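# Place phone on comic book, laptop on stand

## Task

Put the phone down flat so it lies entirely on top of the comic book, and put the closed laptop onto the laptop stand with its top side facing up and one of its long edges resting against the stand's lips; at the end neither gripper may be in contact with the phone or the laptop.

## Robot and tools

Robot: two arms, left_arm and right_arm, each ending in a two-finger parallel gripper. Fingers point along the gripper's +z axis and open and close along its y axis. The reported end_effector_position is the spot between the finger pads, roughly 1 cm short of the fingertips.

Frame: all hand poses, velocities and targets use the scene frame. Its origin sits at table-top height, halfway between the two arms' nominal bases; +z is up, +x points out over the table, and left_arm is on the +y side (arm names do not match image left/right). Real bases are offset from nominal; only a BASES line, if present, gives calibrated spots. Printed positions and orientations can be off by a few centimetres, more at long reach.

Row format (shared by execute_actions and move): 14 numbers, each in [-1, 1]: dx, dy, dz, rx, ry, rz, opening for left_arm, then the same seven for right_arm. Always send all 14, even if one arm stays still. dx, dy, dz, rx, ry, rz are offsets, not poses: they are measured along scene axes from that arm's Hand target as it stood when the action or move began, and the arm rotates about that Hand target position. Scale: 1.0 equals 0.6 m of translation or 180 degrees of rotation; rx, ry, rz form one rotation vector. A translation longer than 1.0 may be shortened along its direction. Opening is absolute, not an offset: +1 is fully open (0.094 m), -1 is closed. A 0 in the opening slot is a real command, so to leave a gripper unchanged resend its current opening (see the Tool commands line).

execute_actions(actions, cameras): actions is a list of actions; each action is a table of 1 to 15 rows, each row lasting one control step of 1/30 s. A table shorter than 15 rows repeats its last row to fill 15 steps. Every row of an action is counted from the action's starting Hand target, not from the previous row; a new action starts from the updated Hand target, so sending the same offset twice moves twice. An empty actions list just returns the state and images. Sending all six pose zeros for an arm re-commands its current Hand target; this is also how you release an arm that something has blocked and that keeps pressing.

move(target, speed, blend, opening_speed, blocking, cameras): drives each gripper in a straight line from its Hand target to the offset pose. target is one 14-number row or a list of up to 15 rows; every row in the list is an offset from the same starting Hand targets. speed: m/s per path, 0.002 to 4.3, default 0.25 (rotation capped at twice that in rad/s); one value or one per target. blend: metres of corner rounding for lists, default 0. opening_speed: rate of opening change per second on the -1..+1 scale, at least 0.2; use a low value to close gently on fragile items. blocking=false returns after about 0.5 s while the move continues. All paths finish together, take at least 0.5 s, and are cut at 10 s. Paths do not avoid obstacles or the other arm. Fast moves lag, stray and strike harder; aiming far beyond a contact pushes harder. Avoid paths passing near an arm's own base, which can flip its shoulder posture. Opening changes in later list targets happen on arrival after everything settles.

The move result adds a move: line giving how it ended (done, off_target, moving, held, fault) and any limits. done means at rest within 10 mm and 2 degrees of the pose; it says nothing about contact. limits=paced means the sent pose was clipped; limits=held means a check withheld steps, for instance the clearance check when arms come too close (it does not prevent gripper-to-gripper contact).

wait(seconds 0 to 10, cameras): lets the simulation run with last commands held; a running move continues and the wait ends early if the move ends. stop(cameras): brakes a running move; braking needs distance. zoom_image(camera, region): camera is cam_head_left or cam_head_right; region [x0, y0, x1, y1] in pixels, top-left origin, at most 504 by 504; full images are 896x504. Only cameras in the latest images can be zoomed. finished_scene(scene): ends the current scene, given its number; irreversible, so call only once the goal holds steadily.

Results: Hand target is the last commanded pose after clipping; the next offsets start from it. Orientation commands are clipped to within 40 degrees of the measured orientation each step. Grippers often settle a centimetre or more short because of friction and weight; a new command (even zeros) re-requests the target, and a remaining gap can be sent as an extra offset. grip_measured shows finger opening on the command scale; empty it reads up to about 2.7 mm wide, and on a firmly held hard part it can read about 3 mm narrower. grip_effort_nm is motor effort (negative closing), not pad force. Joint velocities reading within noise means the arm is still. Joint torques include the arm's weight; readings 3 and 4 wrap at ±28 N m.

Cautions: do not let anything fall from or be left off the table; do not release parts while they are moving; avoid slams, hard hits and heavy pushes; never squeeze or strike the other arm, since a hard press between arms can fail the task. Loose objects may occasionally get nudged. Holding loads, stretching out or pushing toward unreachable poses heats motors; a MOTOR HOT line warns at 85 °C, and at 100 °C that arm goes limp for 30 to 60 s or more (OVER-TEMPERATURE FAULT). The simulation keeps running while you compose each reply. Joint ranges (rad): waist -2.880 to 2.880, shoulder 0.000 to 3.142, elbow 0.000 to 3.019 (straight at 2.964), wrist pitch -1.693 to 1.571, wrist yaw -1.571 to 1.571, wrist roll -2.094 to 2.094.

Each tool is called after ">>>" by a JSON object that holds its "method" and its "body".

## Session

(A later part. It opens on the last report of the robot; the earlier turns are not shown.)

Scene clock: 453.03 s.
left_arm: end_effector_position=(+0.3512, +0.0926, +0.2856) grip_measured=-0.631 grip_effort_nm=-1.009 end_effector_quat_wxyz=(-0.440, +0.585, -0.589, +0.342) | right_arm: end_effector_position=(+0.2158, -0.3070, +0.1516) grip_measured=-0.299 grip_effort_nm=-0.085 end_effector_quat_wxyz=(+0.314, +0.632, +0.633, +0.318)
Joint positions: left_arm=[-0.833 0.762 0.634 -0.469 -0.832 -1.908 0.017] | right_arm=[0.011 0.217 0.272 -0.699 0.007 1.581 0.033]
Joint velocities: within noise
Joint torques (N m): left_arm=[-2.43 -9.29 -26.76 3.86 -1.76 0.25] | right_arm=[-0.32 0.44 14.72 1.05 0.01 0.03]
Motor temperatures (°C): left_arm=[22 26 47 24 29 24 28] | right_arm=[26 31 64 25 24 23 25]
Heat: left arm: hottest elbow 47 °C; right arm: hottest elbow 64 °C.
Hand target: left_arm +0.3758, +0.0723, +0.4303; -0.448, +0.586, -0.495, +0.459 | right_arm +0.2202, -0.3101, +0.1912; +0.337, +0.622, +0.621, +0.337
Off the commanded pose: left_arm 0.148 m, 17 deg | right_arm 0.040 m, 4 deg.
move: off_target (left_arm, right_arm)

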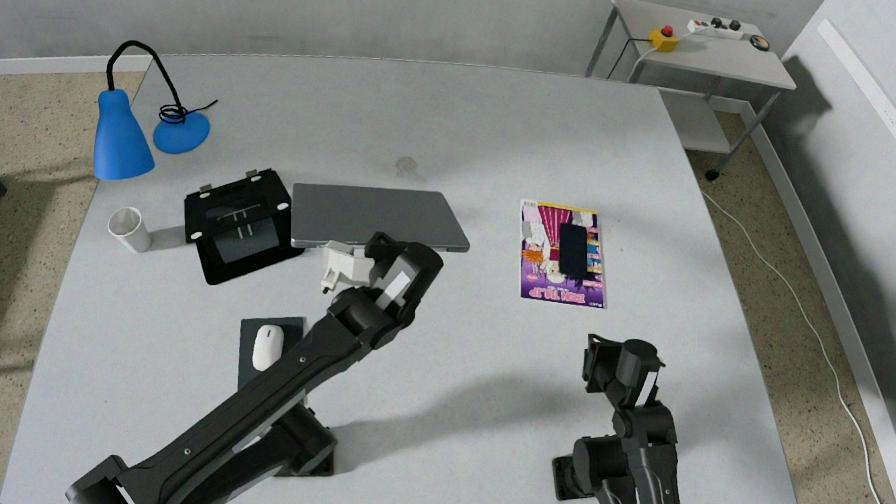

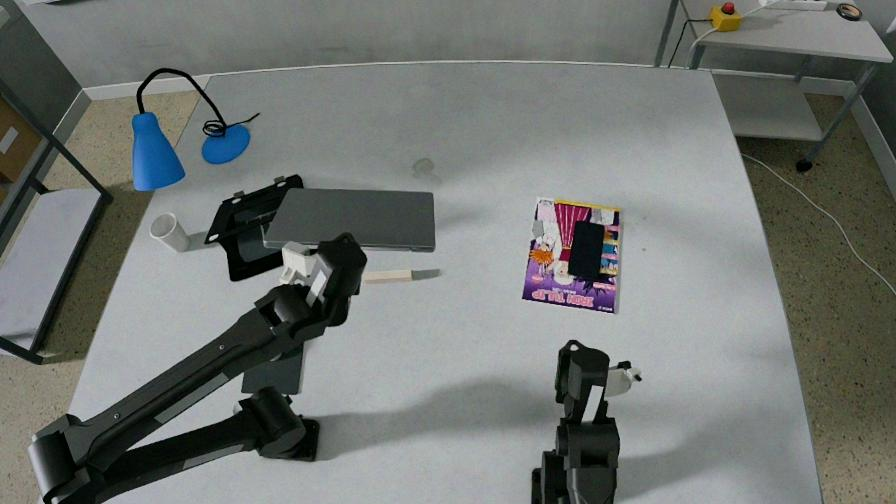

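>>> {"method": "move", "body": {"target": [[0.1,0.2,0.04,0,0.02,0.04,-0.95,0,0,0,0,0,0.0,-0.3],[0.25,0.47,0.0,0,0.04,0.083,-0.95,0,0,0,0,0,0.0,-0.3]], "speed": 0.22}}

>>> {"method": "zoom_image", "body": {"camera": "cam_head_left", "region": [160, 120, 400, 320]}}

>>> {"method": "zoom_image", "body": {"camera": "cam_head_right", "region": [160, 120, 400, 320]}}

Scene clock: 465.33 s.
left_arm: end_effector_position=(+0.4474, +0.3354, +0.2466) grip_measured=-0.631 grip_effort_nm=-1.009 end_effector_quat_wxyz=(-0.350, +0.745, -0.515, +0.238) | right_arm: end_effector_position=(+0.2158, -0.3070, +0.1516) grip_measured=-0.299 grip_effort_nm=-0.076 end_effector_quat_wxyz=(+0.314, +0.632, +0.633, +0.318)
Joint positions: left_arm=[0.125 0.979 0.774 -0.503 -0.164 -1.703 0.017] | right_arm=[0.011 0.217 0.272 -0.699 0.007 1.581 0.033]
Joint velocities: within noise
Joint torques (N m): left_arm=[-0.97 -12.75 -25.33 5.9 -0.53 0.15] | right_arm=[-0.26 0.38 14.71 1.02 0.01 0.03]
Motor temperatures (°C): left_arm=[22 27 60 24 30 24 28] | right_arm=[26 31 64 25 24 23 25]
Heat: left arm: hottest elbow 60 °C; right arm: hottest elbow 64 °C.
Hand target: left_arm +0.5257, +0.3544, +0.4304; -0.472, +0.673, -0.441, +0.359 | right_arm +0.2202, -0.3101, +0.1912; +0.337, +0.622, +0.621, +0.337
Off the commanded pose: left_arm 0.201 m, 23 deg | right_arm 0.040 m, 4 deg.
move: off_target (left_arm, right_arm)

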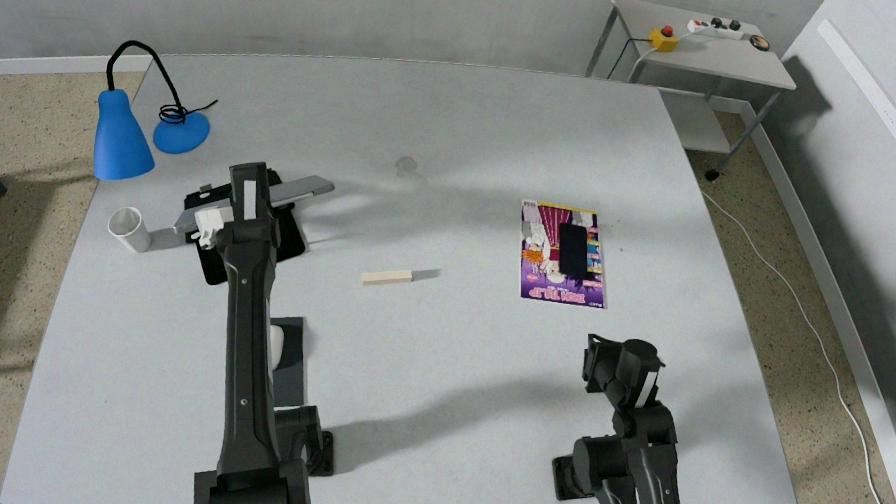

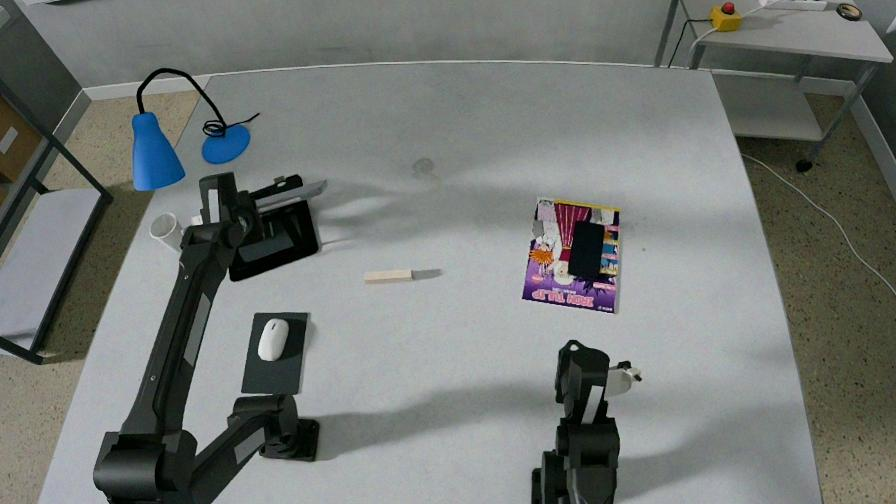

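Scaled by 2.100.

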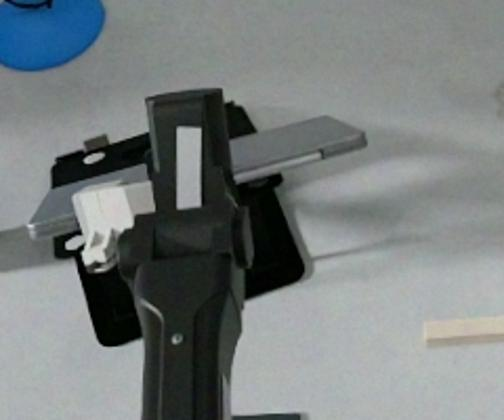

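Scaled by 2.100.

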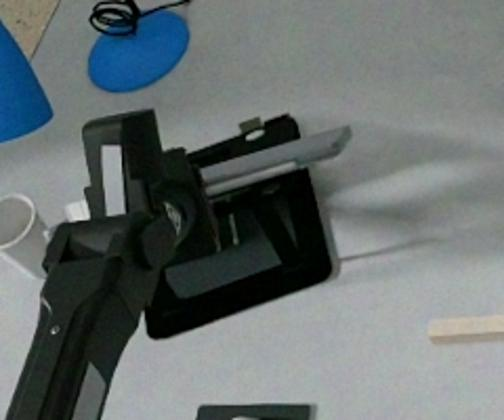

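>>> {"method": "move", "body": {"target": [[0.12,0.075,-0.08,0.0085,-0.02,0.0,-0.95,0,0,0,0,0,0.0,-0.3]], "speed": 0.15}}

>>> {"method": "zoom_image", "body": {"camera": "cam_head_left", "region": [160, 120, 400, 320]}}

>>> {"method": "zoom_image", "body": {"camera": "cam_head_right", "region": [160, 120, 400, 320]}}

Scene clock: 472.83 s.
left_arm: end_effector_position=(+0.5097, +0.3702, +0.1993) grip_measured=-0.631 grip_effort_nm=-1.004 end_effector_quat_wxyz=(-0.365, +0.740, -0.500, +0.263) | right_arm: end_effector_position=(+0.2158, -0.3070, +0.1516) grip_measured=-0.299 grip_effort_nm=-0.085 end_effector_quat_wxyz=(+0.314, +0.632, +0.633, +0.318)
Joint positions: left_arm=[0.197 1.215 0.774 -0.2 -0.102 -1.675 0.017] | right_arm=[0.011 0.217 0.272 -0.699 0.007 1.581 0.033]
Joint velocities: within noise
Joint torques (N m): left_arm=[-0.79 -17.26 -26.62 6.34 -0.21 0.23] | right_arm=[-0.32 0.38 14.71 1.05 0.01 0.02]
Motor temperatures (°C): left_arm=[22 27 67 25 30 24 29] | right_arm=[26 31 64 25 24 23 25]
Heat: left arm: hottest elbow 67 °C; right arm: hottest elbow 64 °C.
Hand target: left_arm +0.5978, +0.3993, +0.3823; -0.495, +0.655, -0.431, +0.374 | right_arm +0.2202, -0.3101, +0.1912; +0.337, +0.622, +0.621, +0.337
Off the commanded pose: left_arm 0.205 m, 23 deg | right_arm 0.040 m, 4 deg.
move: off_target (left_arm, right_arm)

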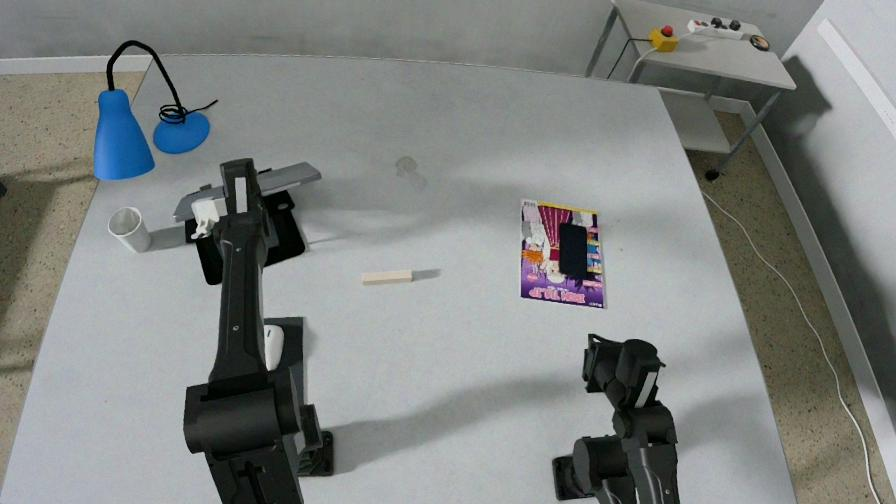

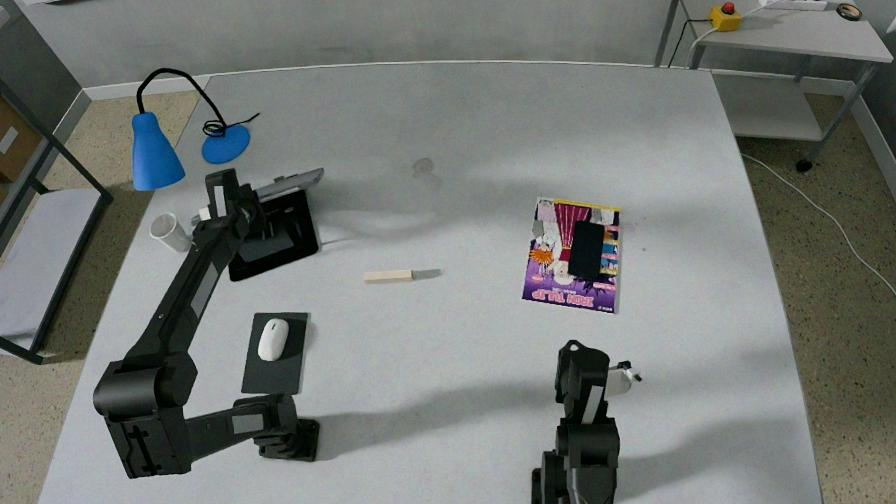

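Scaled by 2.100.

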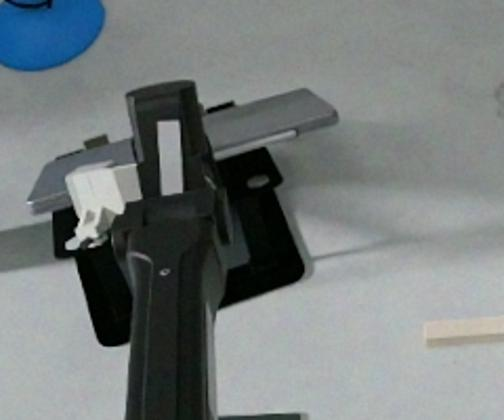

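Scaled by 2.100.

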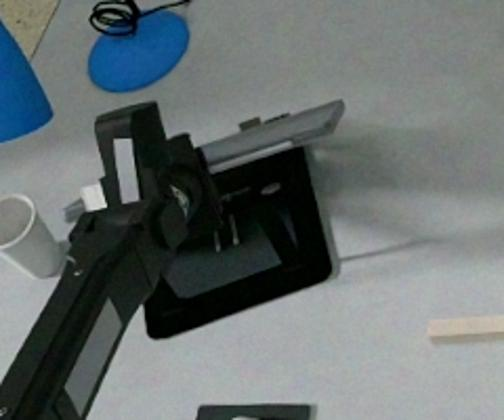

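>>> {"method": "move", "body": {"target": [[0.02,0.075,-0.06,0.0,0.01,0.0,-0.95,0,0,0,0,0,0.0,-0.3]], "speed": 0.12}}

>>> {"method": "zoom_image", "body": {"camera": "cam_head_left", "region": [160, 120, 360, 300]}}

>>> {"method": "zoom_image", "body": {"camera": "cam_head_right", "region": [160, 120, 360, 300]}}

Scene clock: 480.87 s.
left_arm: end_effector_position=(+0.5203, +0.4078, +0.1754) grip_measured=-0.632 grip_effort_nm=-1.009 end_effector_quat_wxyz=(-0.358, +0.744, -0.498, +0.266) | right_arm: end_effector_position=(+0.2158, -0.3070, +0.1516) grip_measured=-0.299 grip_effort_nm=-0.085 end_effector_quat_wxyz=(+0.314, +0.632, +0.633, +0.318)
Joint positions: left_arm=[0.291 1.308 0.787 -0.126 -0.018 -1.634 0.017] | right_arm=[0.011 0.217 0.272 -0.699 0.007 1.581 0.033]
Joint velocities: within noise
Joint torques (N m): left_arm=[-1.08 -17.9 -27.96 5.78 0.04 0.15] | right_arm=[-0.32 0.44 14.71 1.03 0.01 0.02]
Motor temperatures (°C): left_arm=[22 27 71 25 29 24 29] | right_arm=[26 31 64 25 24 23 25]
Heat: left arm: hottest elbow 71 °C; right arm: hottest elbow 64 °C.
Hand target: left_arm +0.6098, +0.4443, +0.3464; -0.488, +0.661, -0.439, +0.364 | right_arm +0.2202, -0.3101, +0.1912; +0.337, +0.622, +0.621, +0.337
Off the commanded pose: left_arm 0.196 m, 22 deg | right_arm 0.040 m, 4 deg.
move: off_target (left_arm, right_arm)

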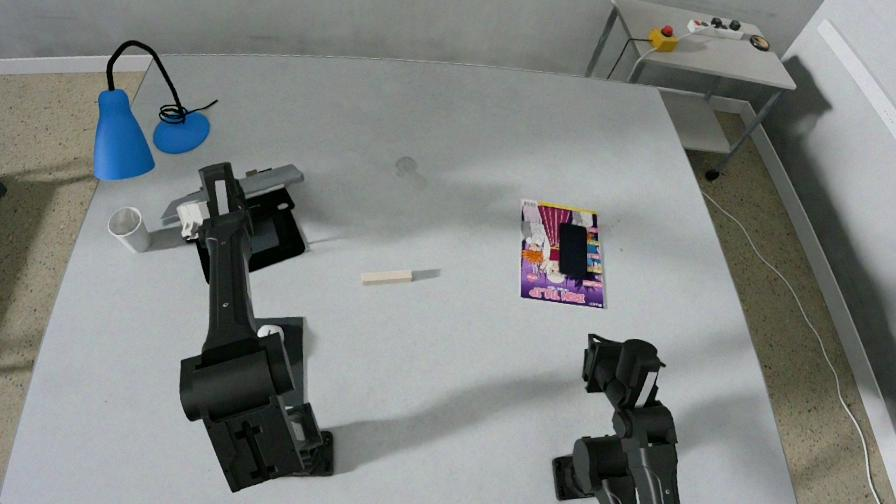

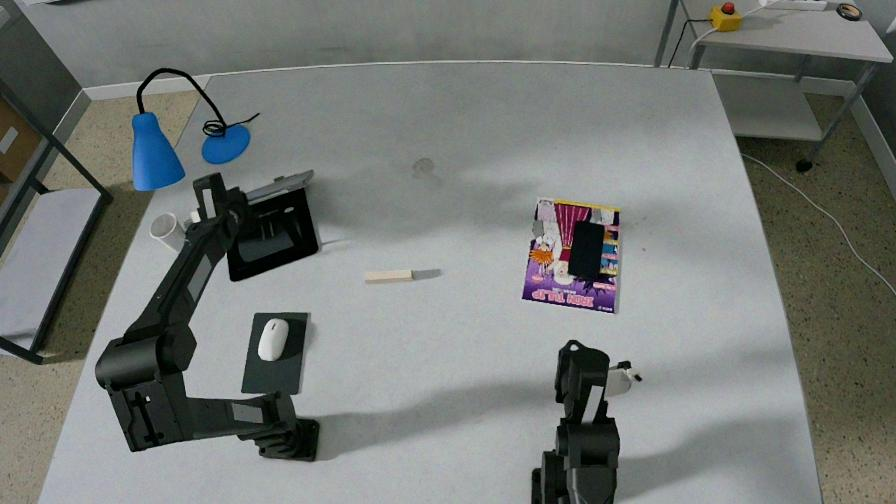

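Scaled by 2.520.

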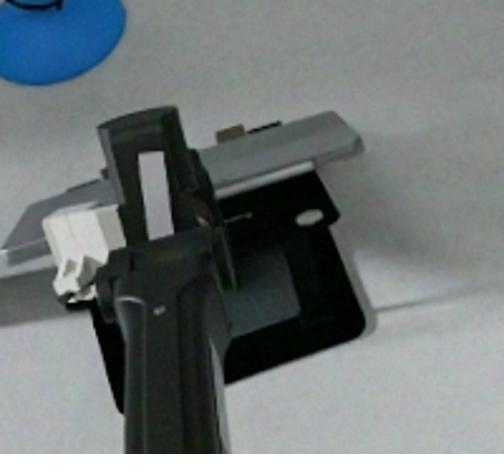

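Scaled by 2.520.

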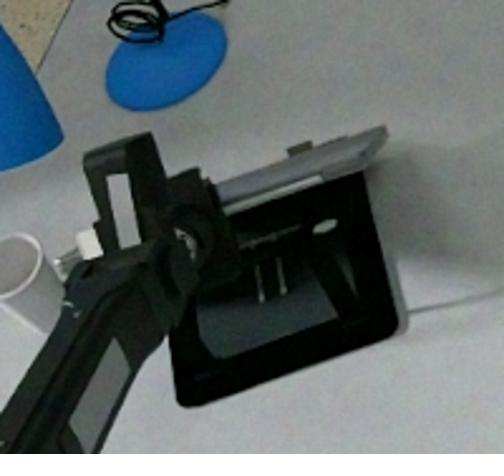

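>>> {"method": "move", "body": {"target": [[0.03,0.02,-0.065,0.0,0.0,0.0,-0.95,0,0,0,0,0,0.0,-0.3]], "speed": 0.12}}

>>> {"method": "zoom_image", "body": {"camera": "cam_head_left", "region": [160, 120, 360, 300]}}

>>> {"method": "zoom_image", "body": {"camera": "cam_head_right", "region": [160, 120, 360, 300]}}

Scene clock: 485.50 s.
left_arm: end_effector_position=(+0.5435, +0.4191, +0.1527) grip_measured=-0.633 grip_effort_nm=-1.004 end_effector_quat_wxyz=(-0.368, +0.738, -0.494, +0.276) | right_arm: end_effector_position=(+0.2158, -0.3070, +0.1516) grip_measured=-0.299 grip_effort_nm=-0.085 end_effector_quat_wxyz=(+0.314, +0.632, +0.633, +0.318)
Joint positions: left_arm=[0.302 1.413 0.798 0 -0.005 -1.629 0.017] | right_arm=[0.011 0.217 0.272 -0.699 0.007 1.581 0.033]
Joint velocities: within noise
Joint torques (N m): left_arm=[-0.38 -19.31 25.85 5.76 0.09 0.13] | right_arm=[-0.44 0.38 14.74 1.03 0.01 0.03]
Motor temperatures (°C): left_arm=[22 27 71 25 29 24 29] | right_arm=[26 31 64 25 24 23 25]
Heat: left arm: hottest elbow 71 °C; right arm: hottest elbow 64 °C.
Hand target: left_arm +0.6278, +0.4563, +0.3074; -0.488, +0.661, -0.439, +0.364 | right_arm +0.2202, -0.3101, +0.1912; +0.337, +0.622, +0.621, +0.337
Off the commanded pose: left_arm 0.180 m, 20 deg | right_arm 0.040 m, 4 deg.
move: off_target (left_arm, right_arm)

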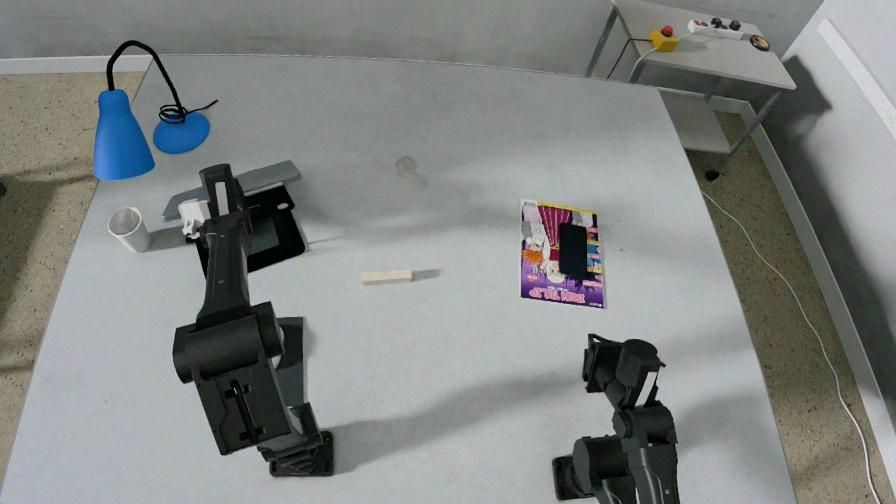

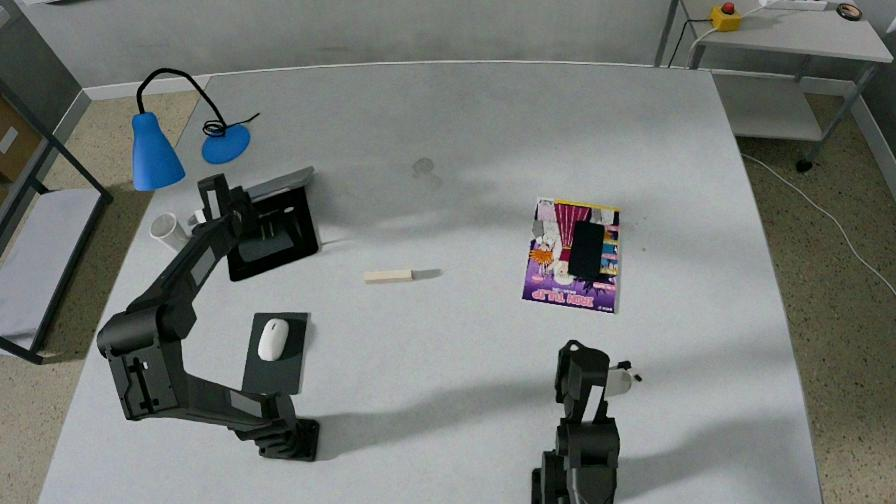

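Scaled by 2.520.

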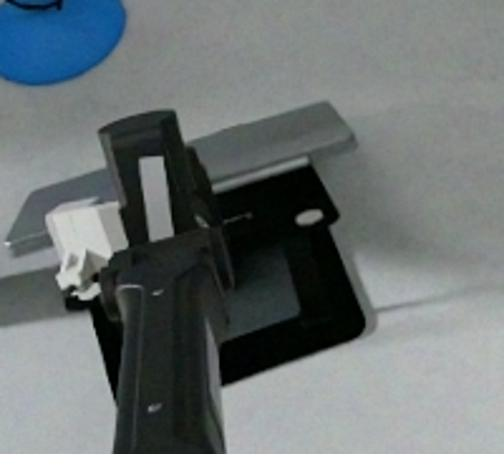

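Scaled by 2.520.

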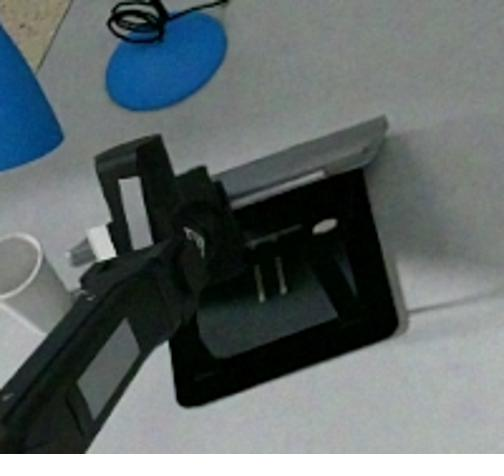

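>>> {"method": "move", "body": {"target": [[-0.06,-0.025,0.0,0.0,0.0,0.0,-0.95,0,0,0,0,0,0.0,-0.3],[-0.06,-0.025,-0.05,0.0,0.0,0.0,-0.95,0,0,0,0,0,0.0,-0.3]], "speed": 0.12}}

>>> {"method": "zoom_image", "body": {"camera": "cam_head_left", "region": [160, 120, 360, 300]}}

>>> {"method": "zoom_image", "body": {"camera": "cam_head_right", "region": [160, 120, 360, 300]}}

Scene clock: 491.47 s.
left_arm: end_effector_position=(+0.5532, +0.4224, +0.1566) grip_measured=-0.633 grip_effort_nm=-1.013 end_effector_quat_wxyz=(-0.386, +0.728, -0.487, +0.290) | right_arm: end_effector_position=(+0.2158, -0.3070, +0.1516) grip_measured=-0.299 grip_effort_nm=-0.081 end_effector_quat_wxyz=(+0.314, +0.632, +0.633, +0.318)
Joint positions: left_arm=[0.302 1.433 0.798 0.071 -0.005 -1.629 0.017] | right_arm=[0.011 0.217 0.272 -0.699 0.007 1.581 0.033]
Joint velocities: within noise
Joint torques (N m): left_arm=[-1.08 -19.43 16.39 6.67 -0.08 0.1] | right_arm=[-0.32 0.44 14.72 1.03 0 0.03]
Motor temperatures (°C): left_arm=[22 27 71 25 29 24 29] | right_arm=[26 31 64 25 24 23 25]
Heat: left arm: hottest elbow 71 °C; right arm: hottest elbow 64 °C.
Hand target: left_arm +0.5918, +0.4413, +0.2773; -0.488, +0.661, -0.439, +0.364 | right_arm +0.2202, -0.3101, +0.1912; +0.337, +0.622, +0.621, +0.337
Off the commanded pose: left_arm 0.128 m, 17 deg | right_arm 0.040 m, 4 deg.
move: off_target (left_arm, right_arm)

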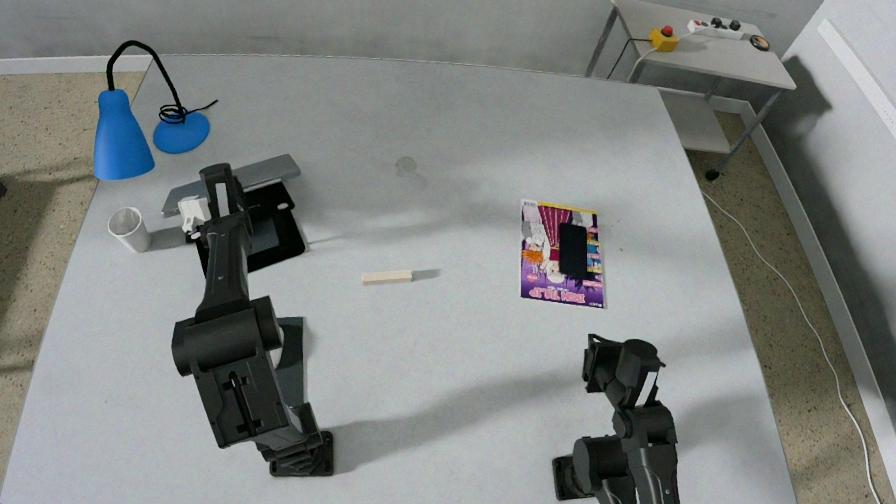

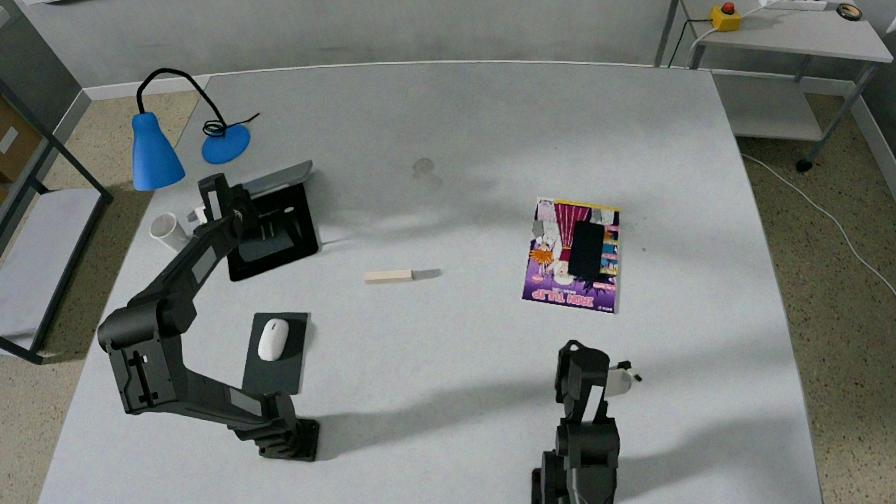

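Scaled by 2.520.

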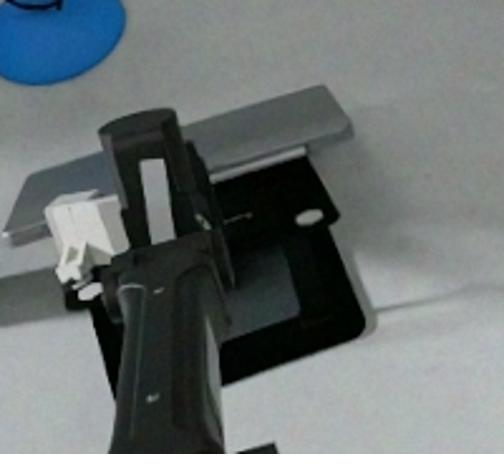

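Scaled by 2.520.

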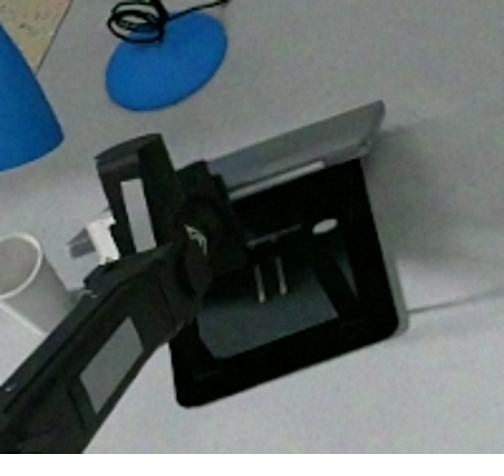

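>>> {"method": "move", "body": {"target": [[-0.09,-0.035,0.06,0.0,0.03,0.0,-0.95,0,0,0,0,0,0.0,-0.3]], "speed": 0.12}}

>>> {"method": "zoom_image", "body": {"camera": "cam_head_left", "region": [160, 120, 360, 300]}}

>>> {"method": "zoom_image", "body": {"camera": "cam_head_right", "region": [160, 120, 360, 300]}}

Scene clock: 496.67 s.
left_arm: end_effector_position=(+0.5136, +0.4119, +0.1880) grip_measured=-0.633 grip_effort_nm=-1.009 end_effector_quat_wxyz=(-0.368, +0.741, -0.497, +0.264) | right_arm: end_effector_position=(+0.2158, -0.3070, +0.1516) grip_measured=-0.299 grip_effort_nm=-0.085 end_effector_quat_wxyz=(+0.314, +0.632, +0.633, +0.318)
Joint positions: left_arm=[0.302 1.274 0.785 -0.144 -0.022 -1.618 0.017] | right_arm=[0.011 0.217 0.272 -0.699 0.007 1.581 0.033]
Joint velocities: within noise
Joint torques (N m): left_arm=[-1.32 -21.3 17.31 4.59 -0.17 0.23] | right_arm=[-0.32 0.56 14.71 1.03 0 0.03]
Motor temperatures (°C): left_arm=[22 28 69 25 28 24 29] | right_arm=[26 31 64 25 24 23 25]
Heat: left arm: hottest elbow 69 °C; right arm: hottest elbow 64 °C.
Hand target: left_arm +0.5378, +0.4203, +0.3134; -0.467, +0.677, -0.461, +0.332 | right_arm +0.2202, -0.3101, +0.1912; +0.337, +0.622, +0.621, +0.337
Off the commanded pose: left_arm 0.128 m, 16 deg | right_arm 0.040 m, 4 deg.
move: off_target (left_arm, right_arm)

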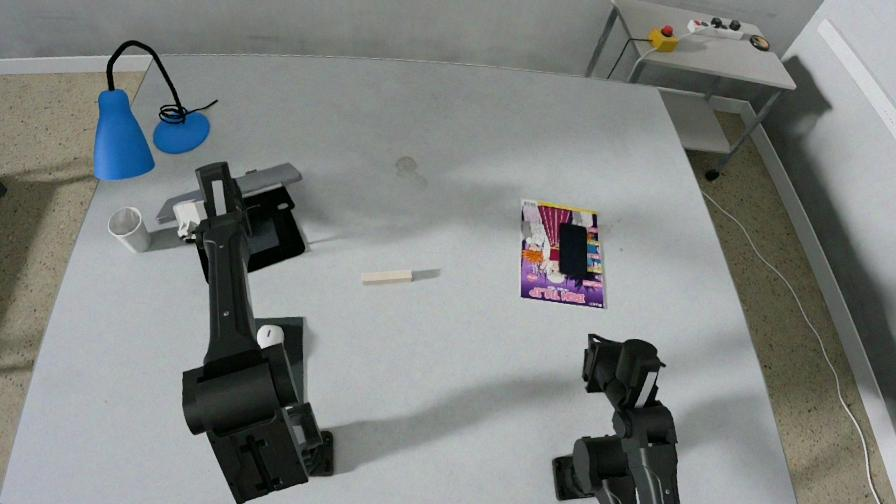

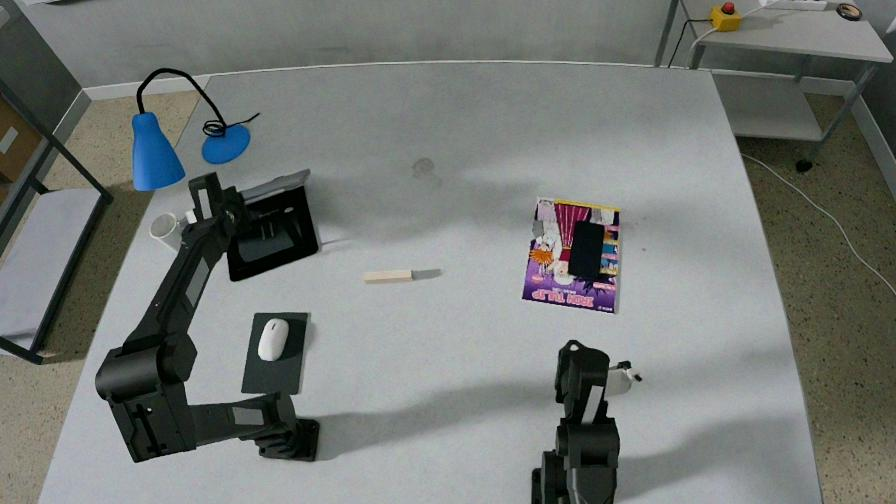

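Scaled by 2.520.

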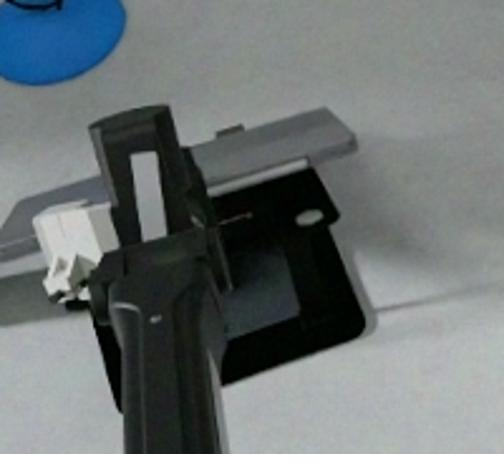

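Scaled by 2.520.

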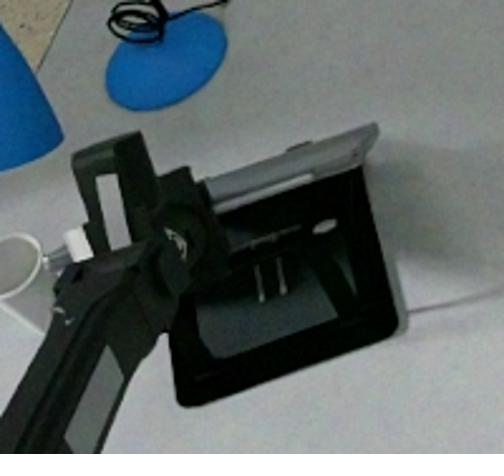

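>>> {"method": "move", "body": {"target": [[-0.015,-0.005,-0.07,0.0,0.0,0.0,-0.95,0,0,0,0,0,0.0,-0.3]], "speed": 0.12}}

>>> {"method": "zoom_image", "body": {"camera": "cam_head_left", "region": [160, 120, 360, 300]}}

>>> {"method": "zoom_image", "body": {"camera": "cam_head_right", "region": [160, 120, 360, 300]}}

Scene clock: 501.60 s.
left_arm: end_effector_position=(+0.5017, +0.4081, +0.1735) grip_measured=-0.633 grip_effort_nm=-0.999 end_effector_quat_wxyz=(-0.377, +0.736, -0.493, +0.271) | right_arm: end_effector_position=(+0.2158, -0.3070, +0.1516) grip_measured=-0.299 grip_effort_nm=-0.085 end_effector_quat_wxyz=(+0.314, +0.632, +0.633, +0.318)
Joint positions: left_arm=[0.302 1.26 0.714 -0.059 -0.024 -1.619 0.017] | right_arm=[0.011 0.217 0.272 -0.699 0.007 1.581 0.033]
Joint velocities: within noise
Joint torques (N m): left_arm=[-1.9 -18.14 15.2 5.5 -0.13 0.25] | right_arm=[-0.38 0.5 14.69 1.03 0 0.03]
Motor temperatures (°C): left_arm=[22 28 67 25 28 24 29] | right_arm=[26 31 65 25 24 23 25]
Heat: left arm: hottest elbow 67 °C; right arm: hottest elbow 65 °C.
Hand target: left_arm +0.5288, +0.4174, +0.2712; -0.467, +0.677, -0.461, +0.332 | right_arm +0.2202, -0.3101, +0.1912; +0.337, +0.622, +0.621, +0.337
Off the commanded pose: left_arm 0.102 m, 15 deg | right_arm 0.040 m, 4 deg.
move: off_target (left_arm, right_arm)

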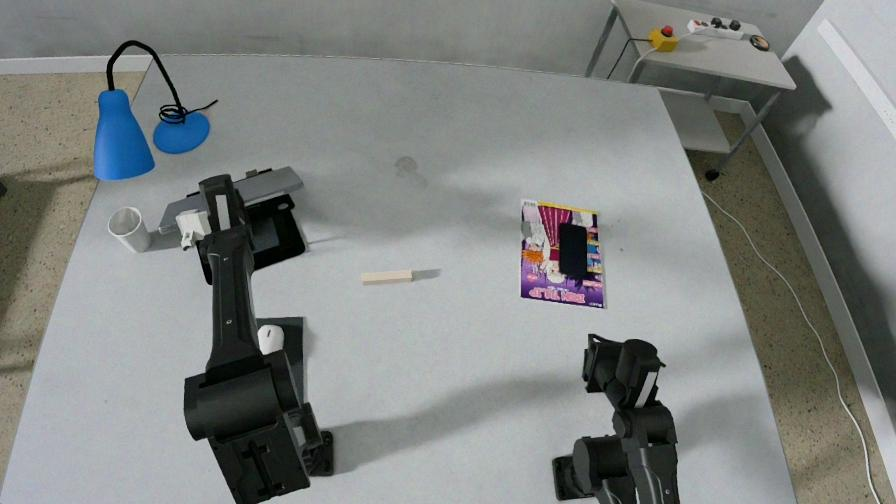

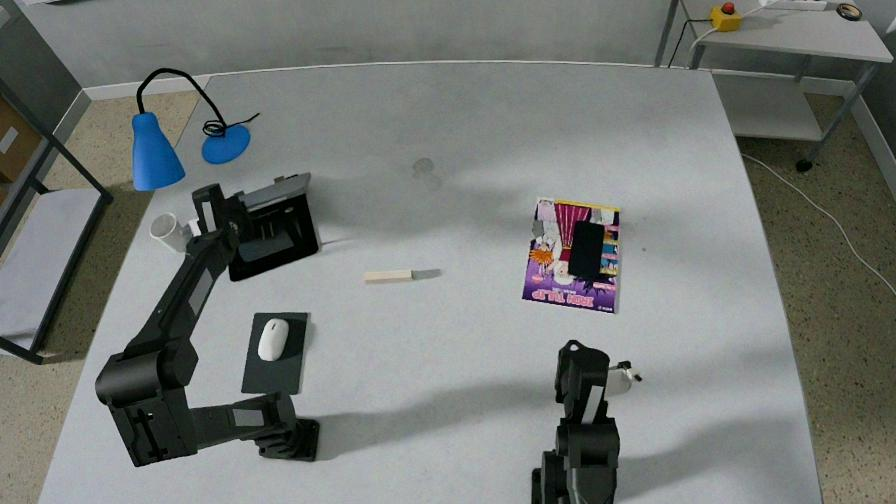

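Scaled by 2.520.

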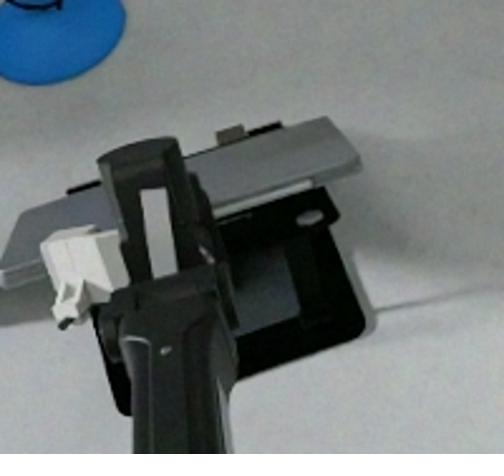

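Scaled by 2.520.

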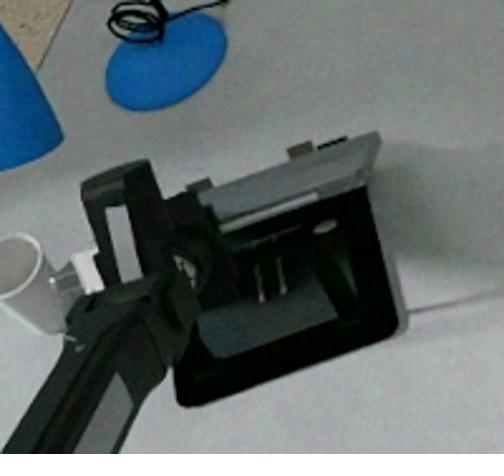

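>>> {"method": "move", "body": {"target": [[0.05,0.018,-0.04,0.0,0.0,0.0,-0.95,0,0,0,0,0,0.0,-0.3]], "speed": 0.1}}

>>> {"method": "zoom_image", "body": {"camera": "cam_head_left", "region": [160, 120, 360, 300]}}

>>> {"method": "zoom_image", "body": {"camera": "cam_head_right", "region": [160, 120, 360, 300]}}

Scene clock: 508.53 s.
left_arm: end_effector_position=(+0.5159, +0.4129, +0.1565) grip_measured=-0.633 grip_effort_nm=-1.009 end_effector_quat_wxyz=(-0.386, +0.731, -0.489, +0.277) | right_arm: end_effector_position=(+0.2158, -0.3070, +0.1516) grip_measured=-0.299 grip_effort_nm=-0.076 end_effector_quat_wxyz=(+0.314, +0.632, +0.633, +0.318)
Joint positions: left_arm=[0.302 1.333 0.708 0.045 -0.024 -1.619 0.017] | right_arm=[0.011 0.217 0.272 -0.699 0.007 1.581 0.033]
Joint velocities: within noise
Joint torques (N m): left_arm=[-1.9 -15.5 17.63 5.04 -0.08 0.29] | right_arm=[-0.32 0.38 14.71 1.03 0 0.03]
Motor temperatures (°C): left_arm=[22 28 65 25 28 24 29] | right_arm=[26 31 65 25 24 23 25]
Heat: left arm: hottest elbow 65 °C; right arm: hottest elbow 65 °C.
Hand target: left_arm +0.5587, +0.4281, +0.2473; -0.467, +0.677, -0.461, +0.332 | right_arm +0.2202, -0.3101, +0.1912; +0.337, +0.622, +0.621, +0.337
Off the commanded pose: left_arm 0.101 m, 13 deg | right_arm 0.040 m, 4 deg.
move: off_target (left_arm, right_arm)

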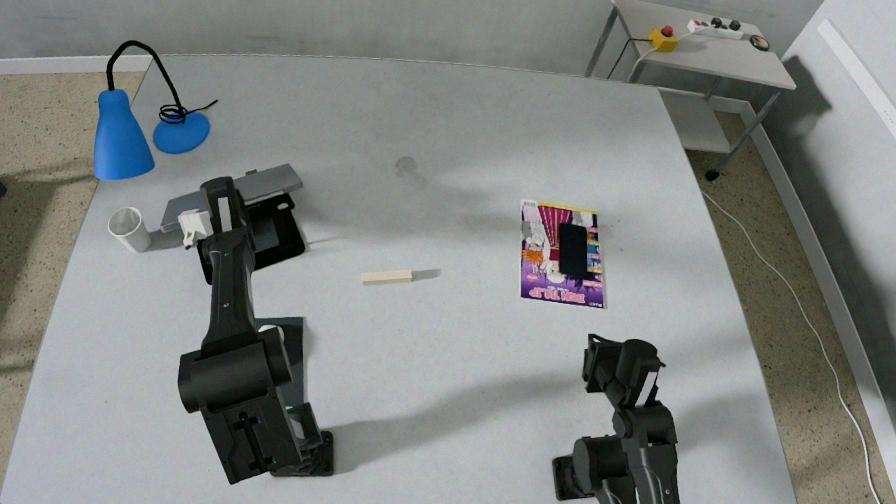

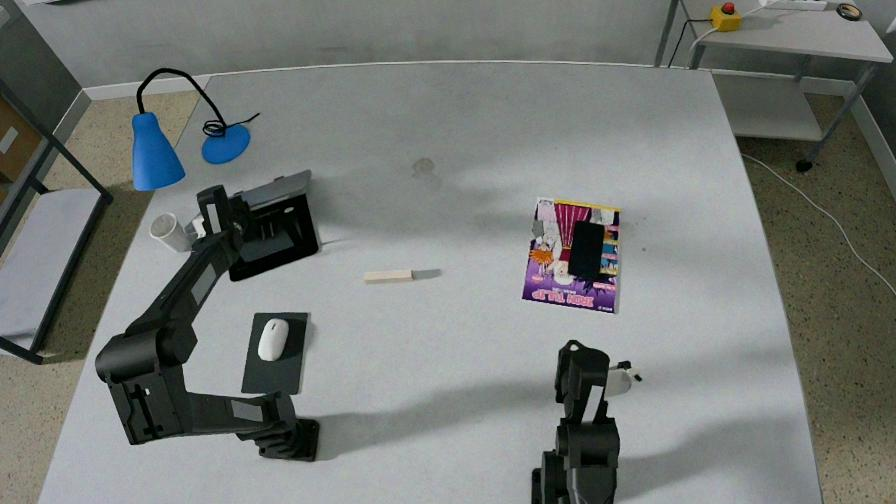

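Scaled by 2.520.

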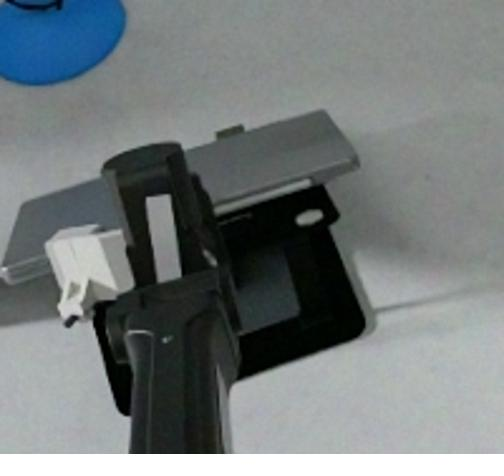

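Scaled by 2.520.

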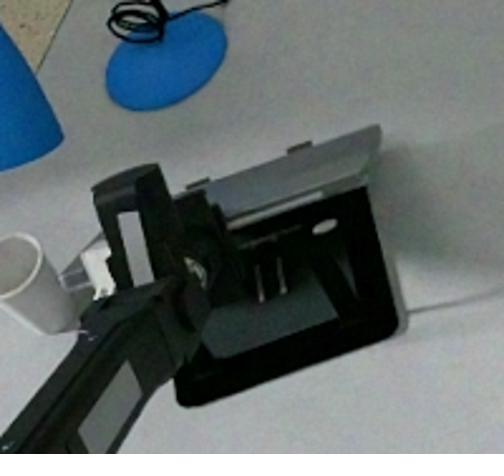

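>>> {"method": "move", "body": {"target": [[0.045,0.016,-0.035,0.0,0.0,0.0,-0.95,0,0,0,0,0,0.0,-0.3]], "speed": 0.1}}

>>> {"method": "zoom_image", "body": {"camera": "cam_head_left", "region": [160, 120, 360, 300]}}

>>> {"method": "zoom_image", "body": {"camera": "cam_head_right", "region": [160, 120, 360, 300]}}

Scene clock: 511.60 s.
left_arm: end_effector_position=(+0.5278, +0.4167, +0.1432) grip_measured=-0.634 grip_effort_nm=-1.013 end_effector_quat_wxyz=(-0.392, +0.728, -0.487, +0.283) | right_arm: end_effector_position=(+0.2158, -0.3070, +0.1516) grip_measured=-0.299 grip_effort_nm=-0.081 end_effector_quat_wxyz=(+0.314, +0.632, +0.633, +0.318)
Joint positions: left_arm=[0.302 1.394 0.711 0.121 -0.022 -1.62 0.017] | right_arm=[0.011 0.217 0.272 -0.699 0.007 1.581 0.033]
Joint velocities: within noise
Joint torques (N m): left_arm=[-1.26 -13.33 20.15 4.57 -0.16 0.31] | right_arm=[-0.32 0.44 14.69 1.02 0.01 0.03]
Motor temperatures (°C): left_arm=[22 28 64 25 28 24 29] | right_arm=[26 31 65 25 24 23 25]
Heat: left arm: hottest elbow 64 °C; right arm: hottest elbow 65 °C.
Hand target: left_arm +0.5858, +0.4377, +0.2264; -0.467, +0.677, -0.461, +0.332 | right_arm +0.2202, -0.3101, +0.1912; +0.337, +0.622, +0.621, +0.337
Off the commanded pose: left_arm 0.103 m, 12 deg | right_arm 0.040 m, 4 deg.
move: off_target (left_arm, right_arm)

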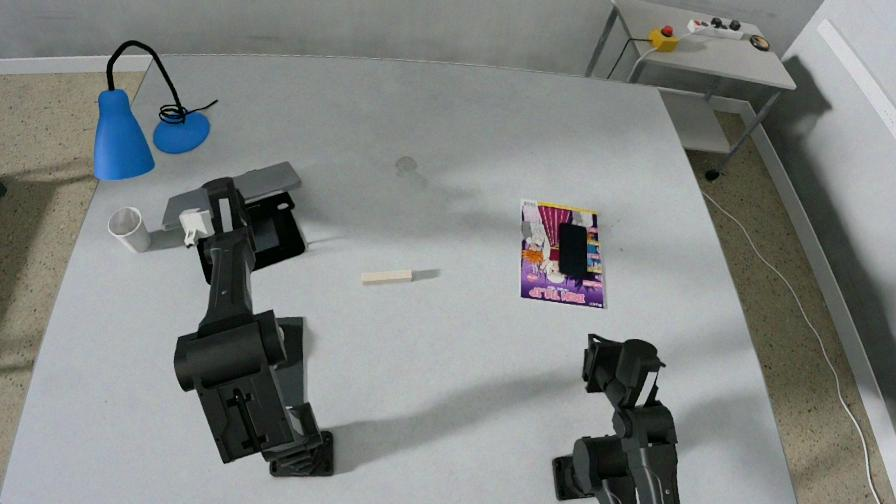

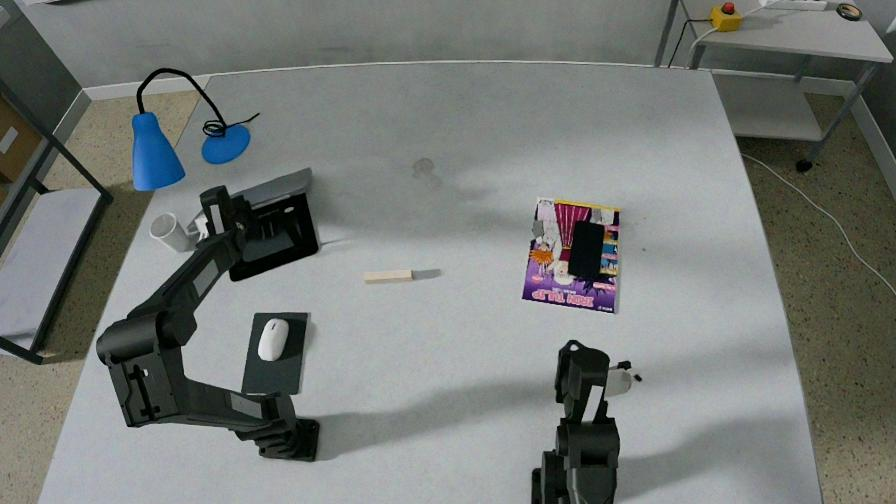

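Scaled by 2.520.

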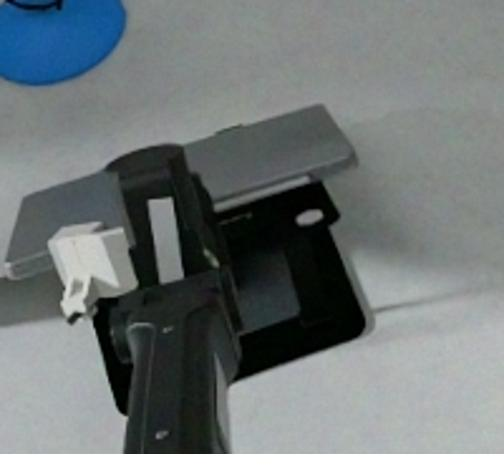

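Scaled by 2.520.

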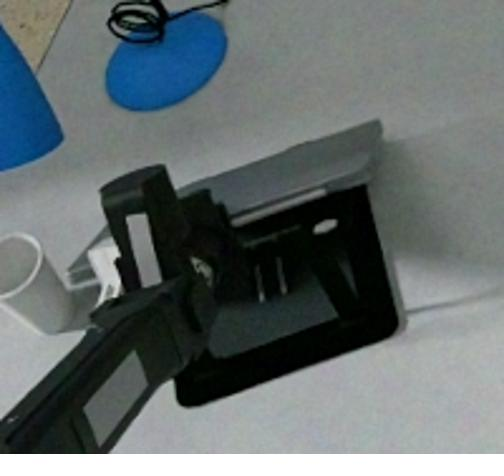

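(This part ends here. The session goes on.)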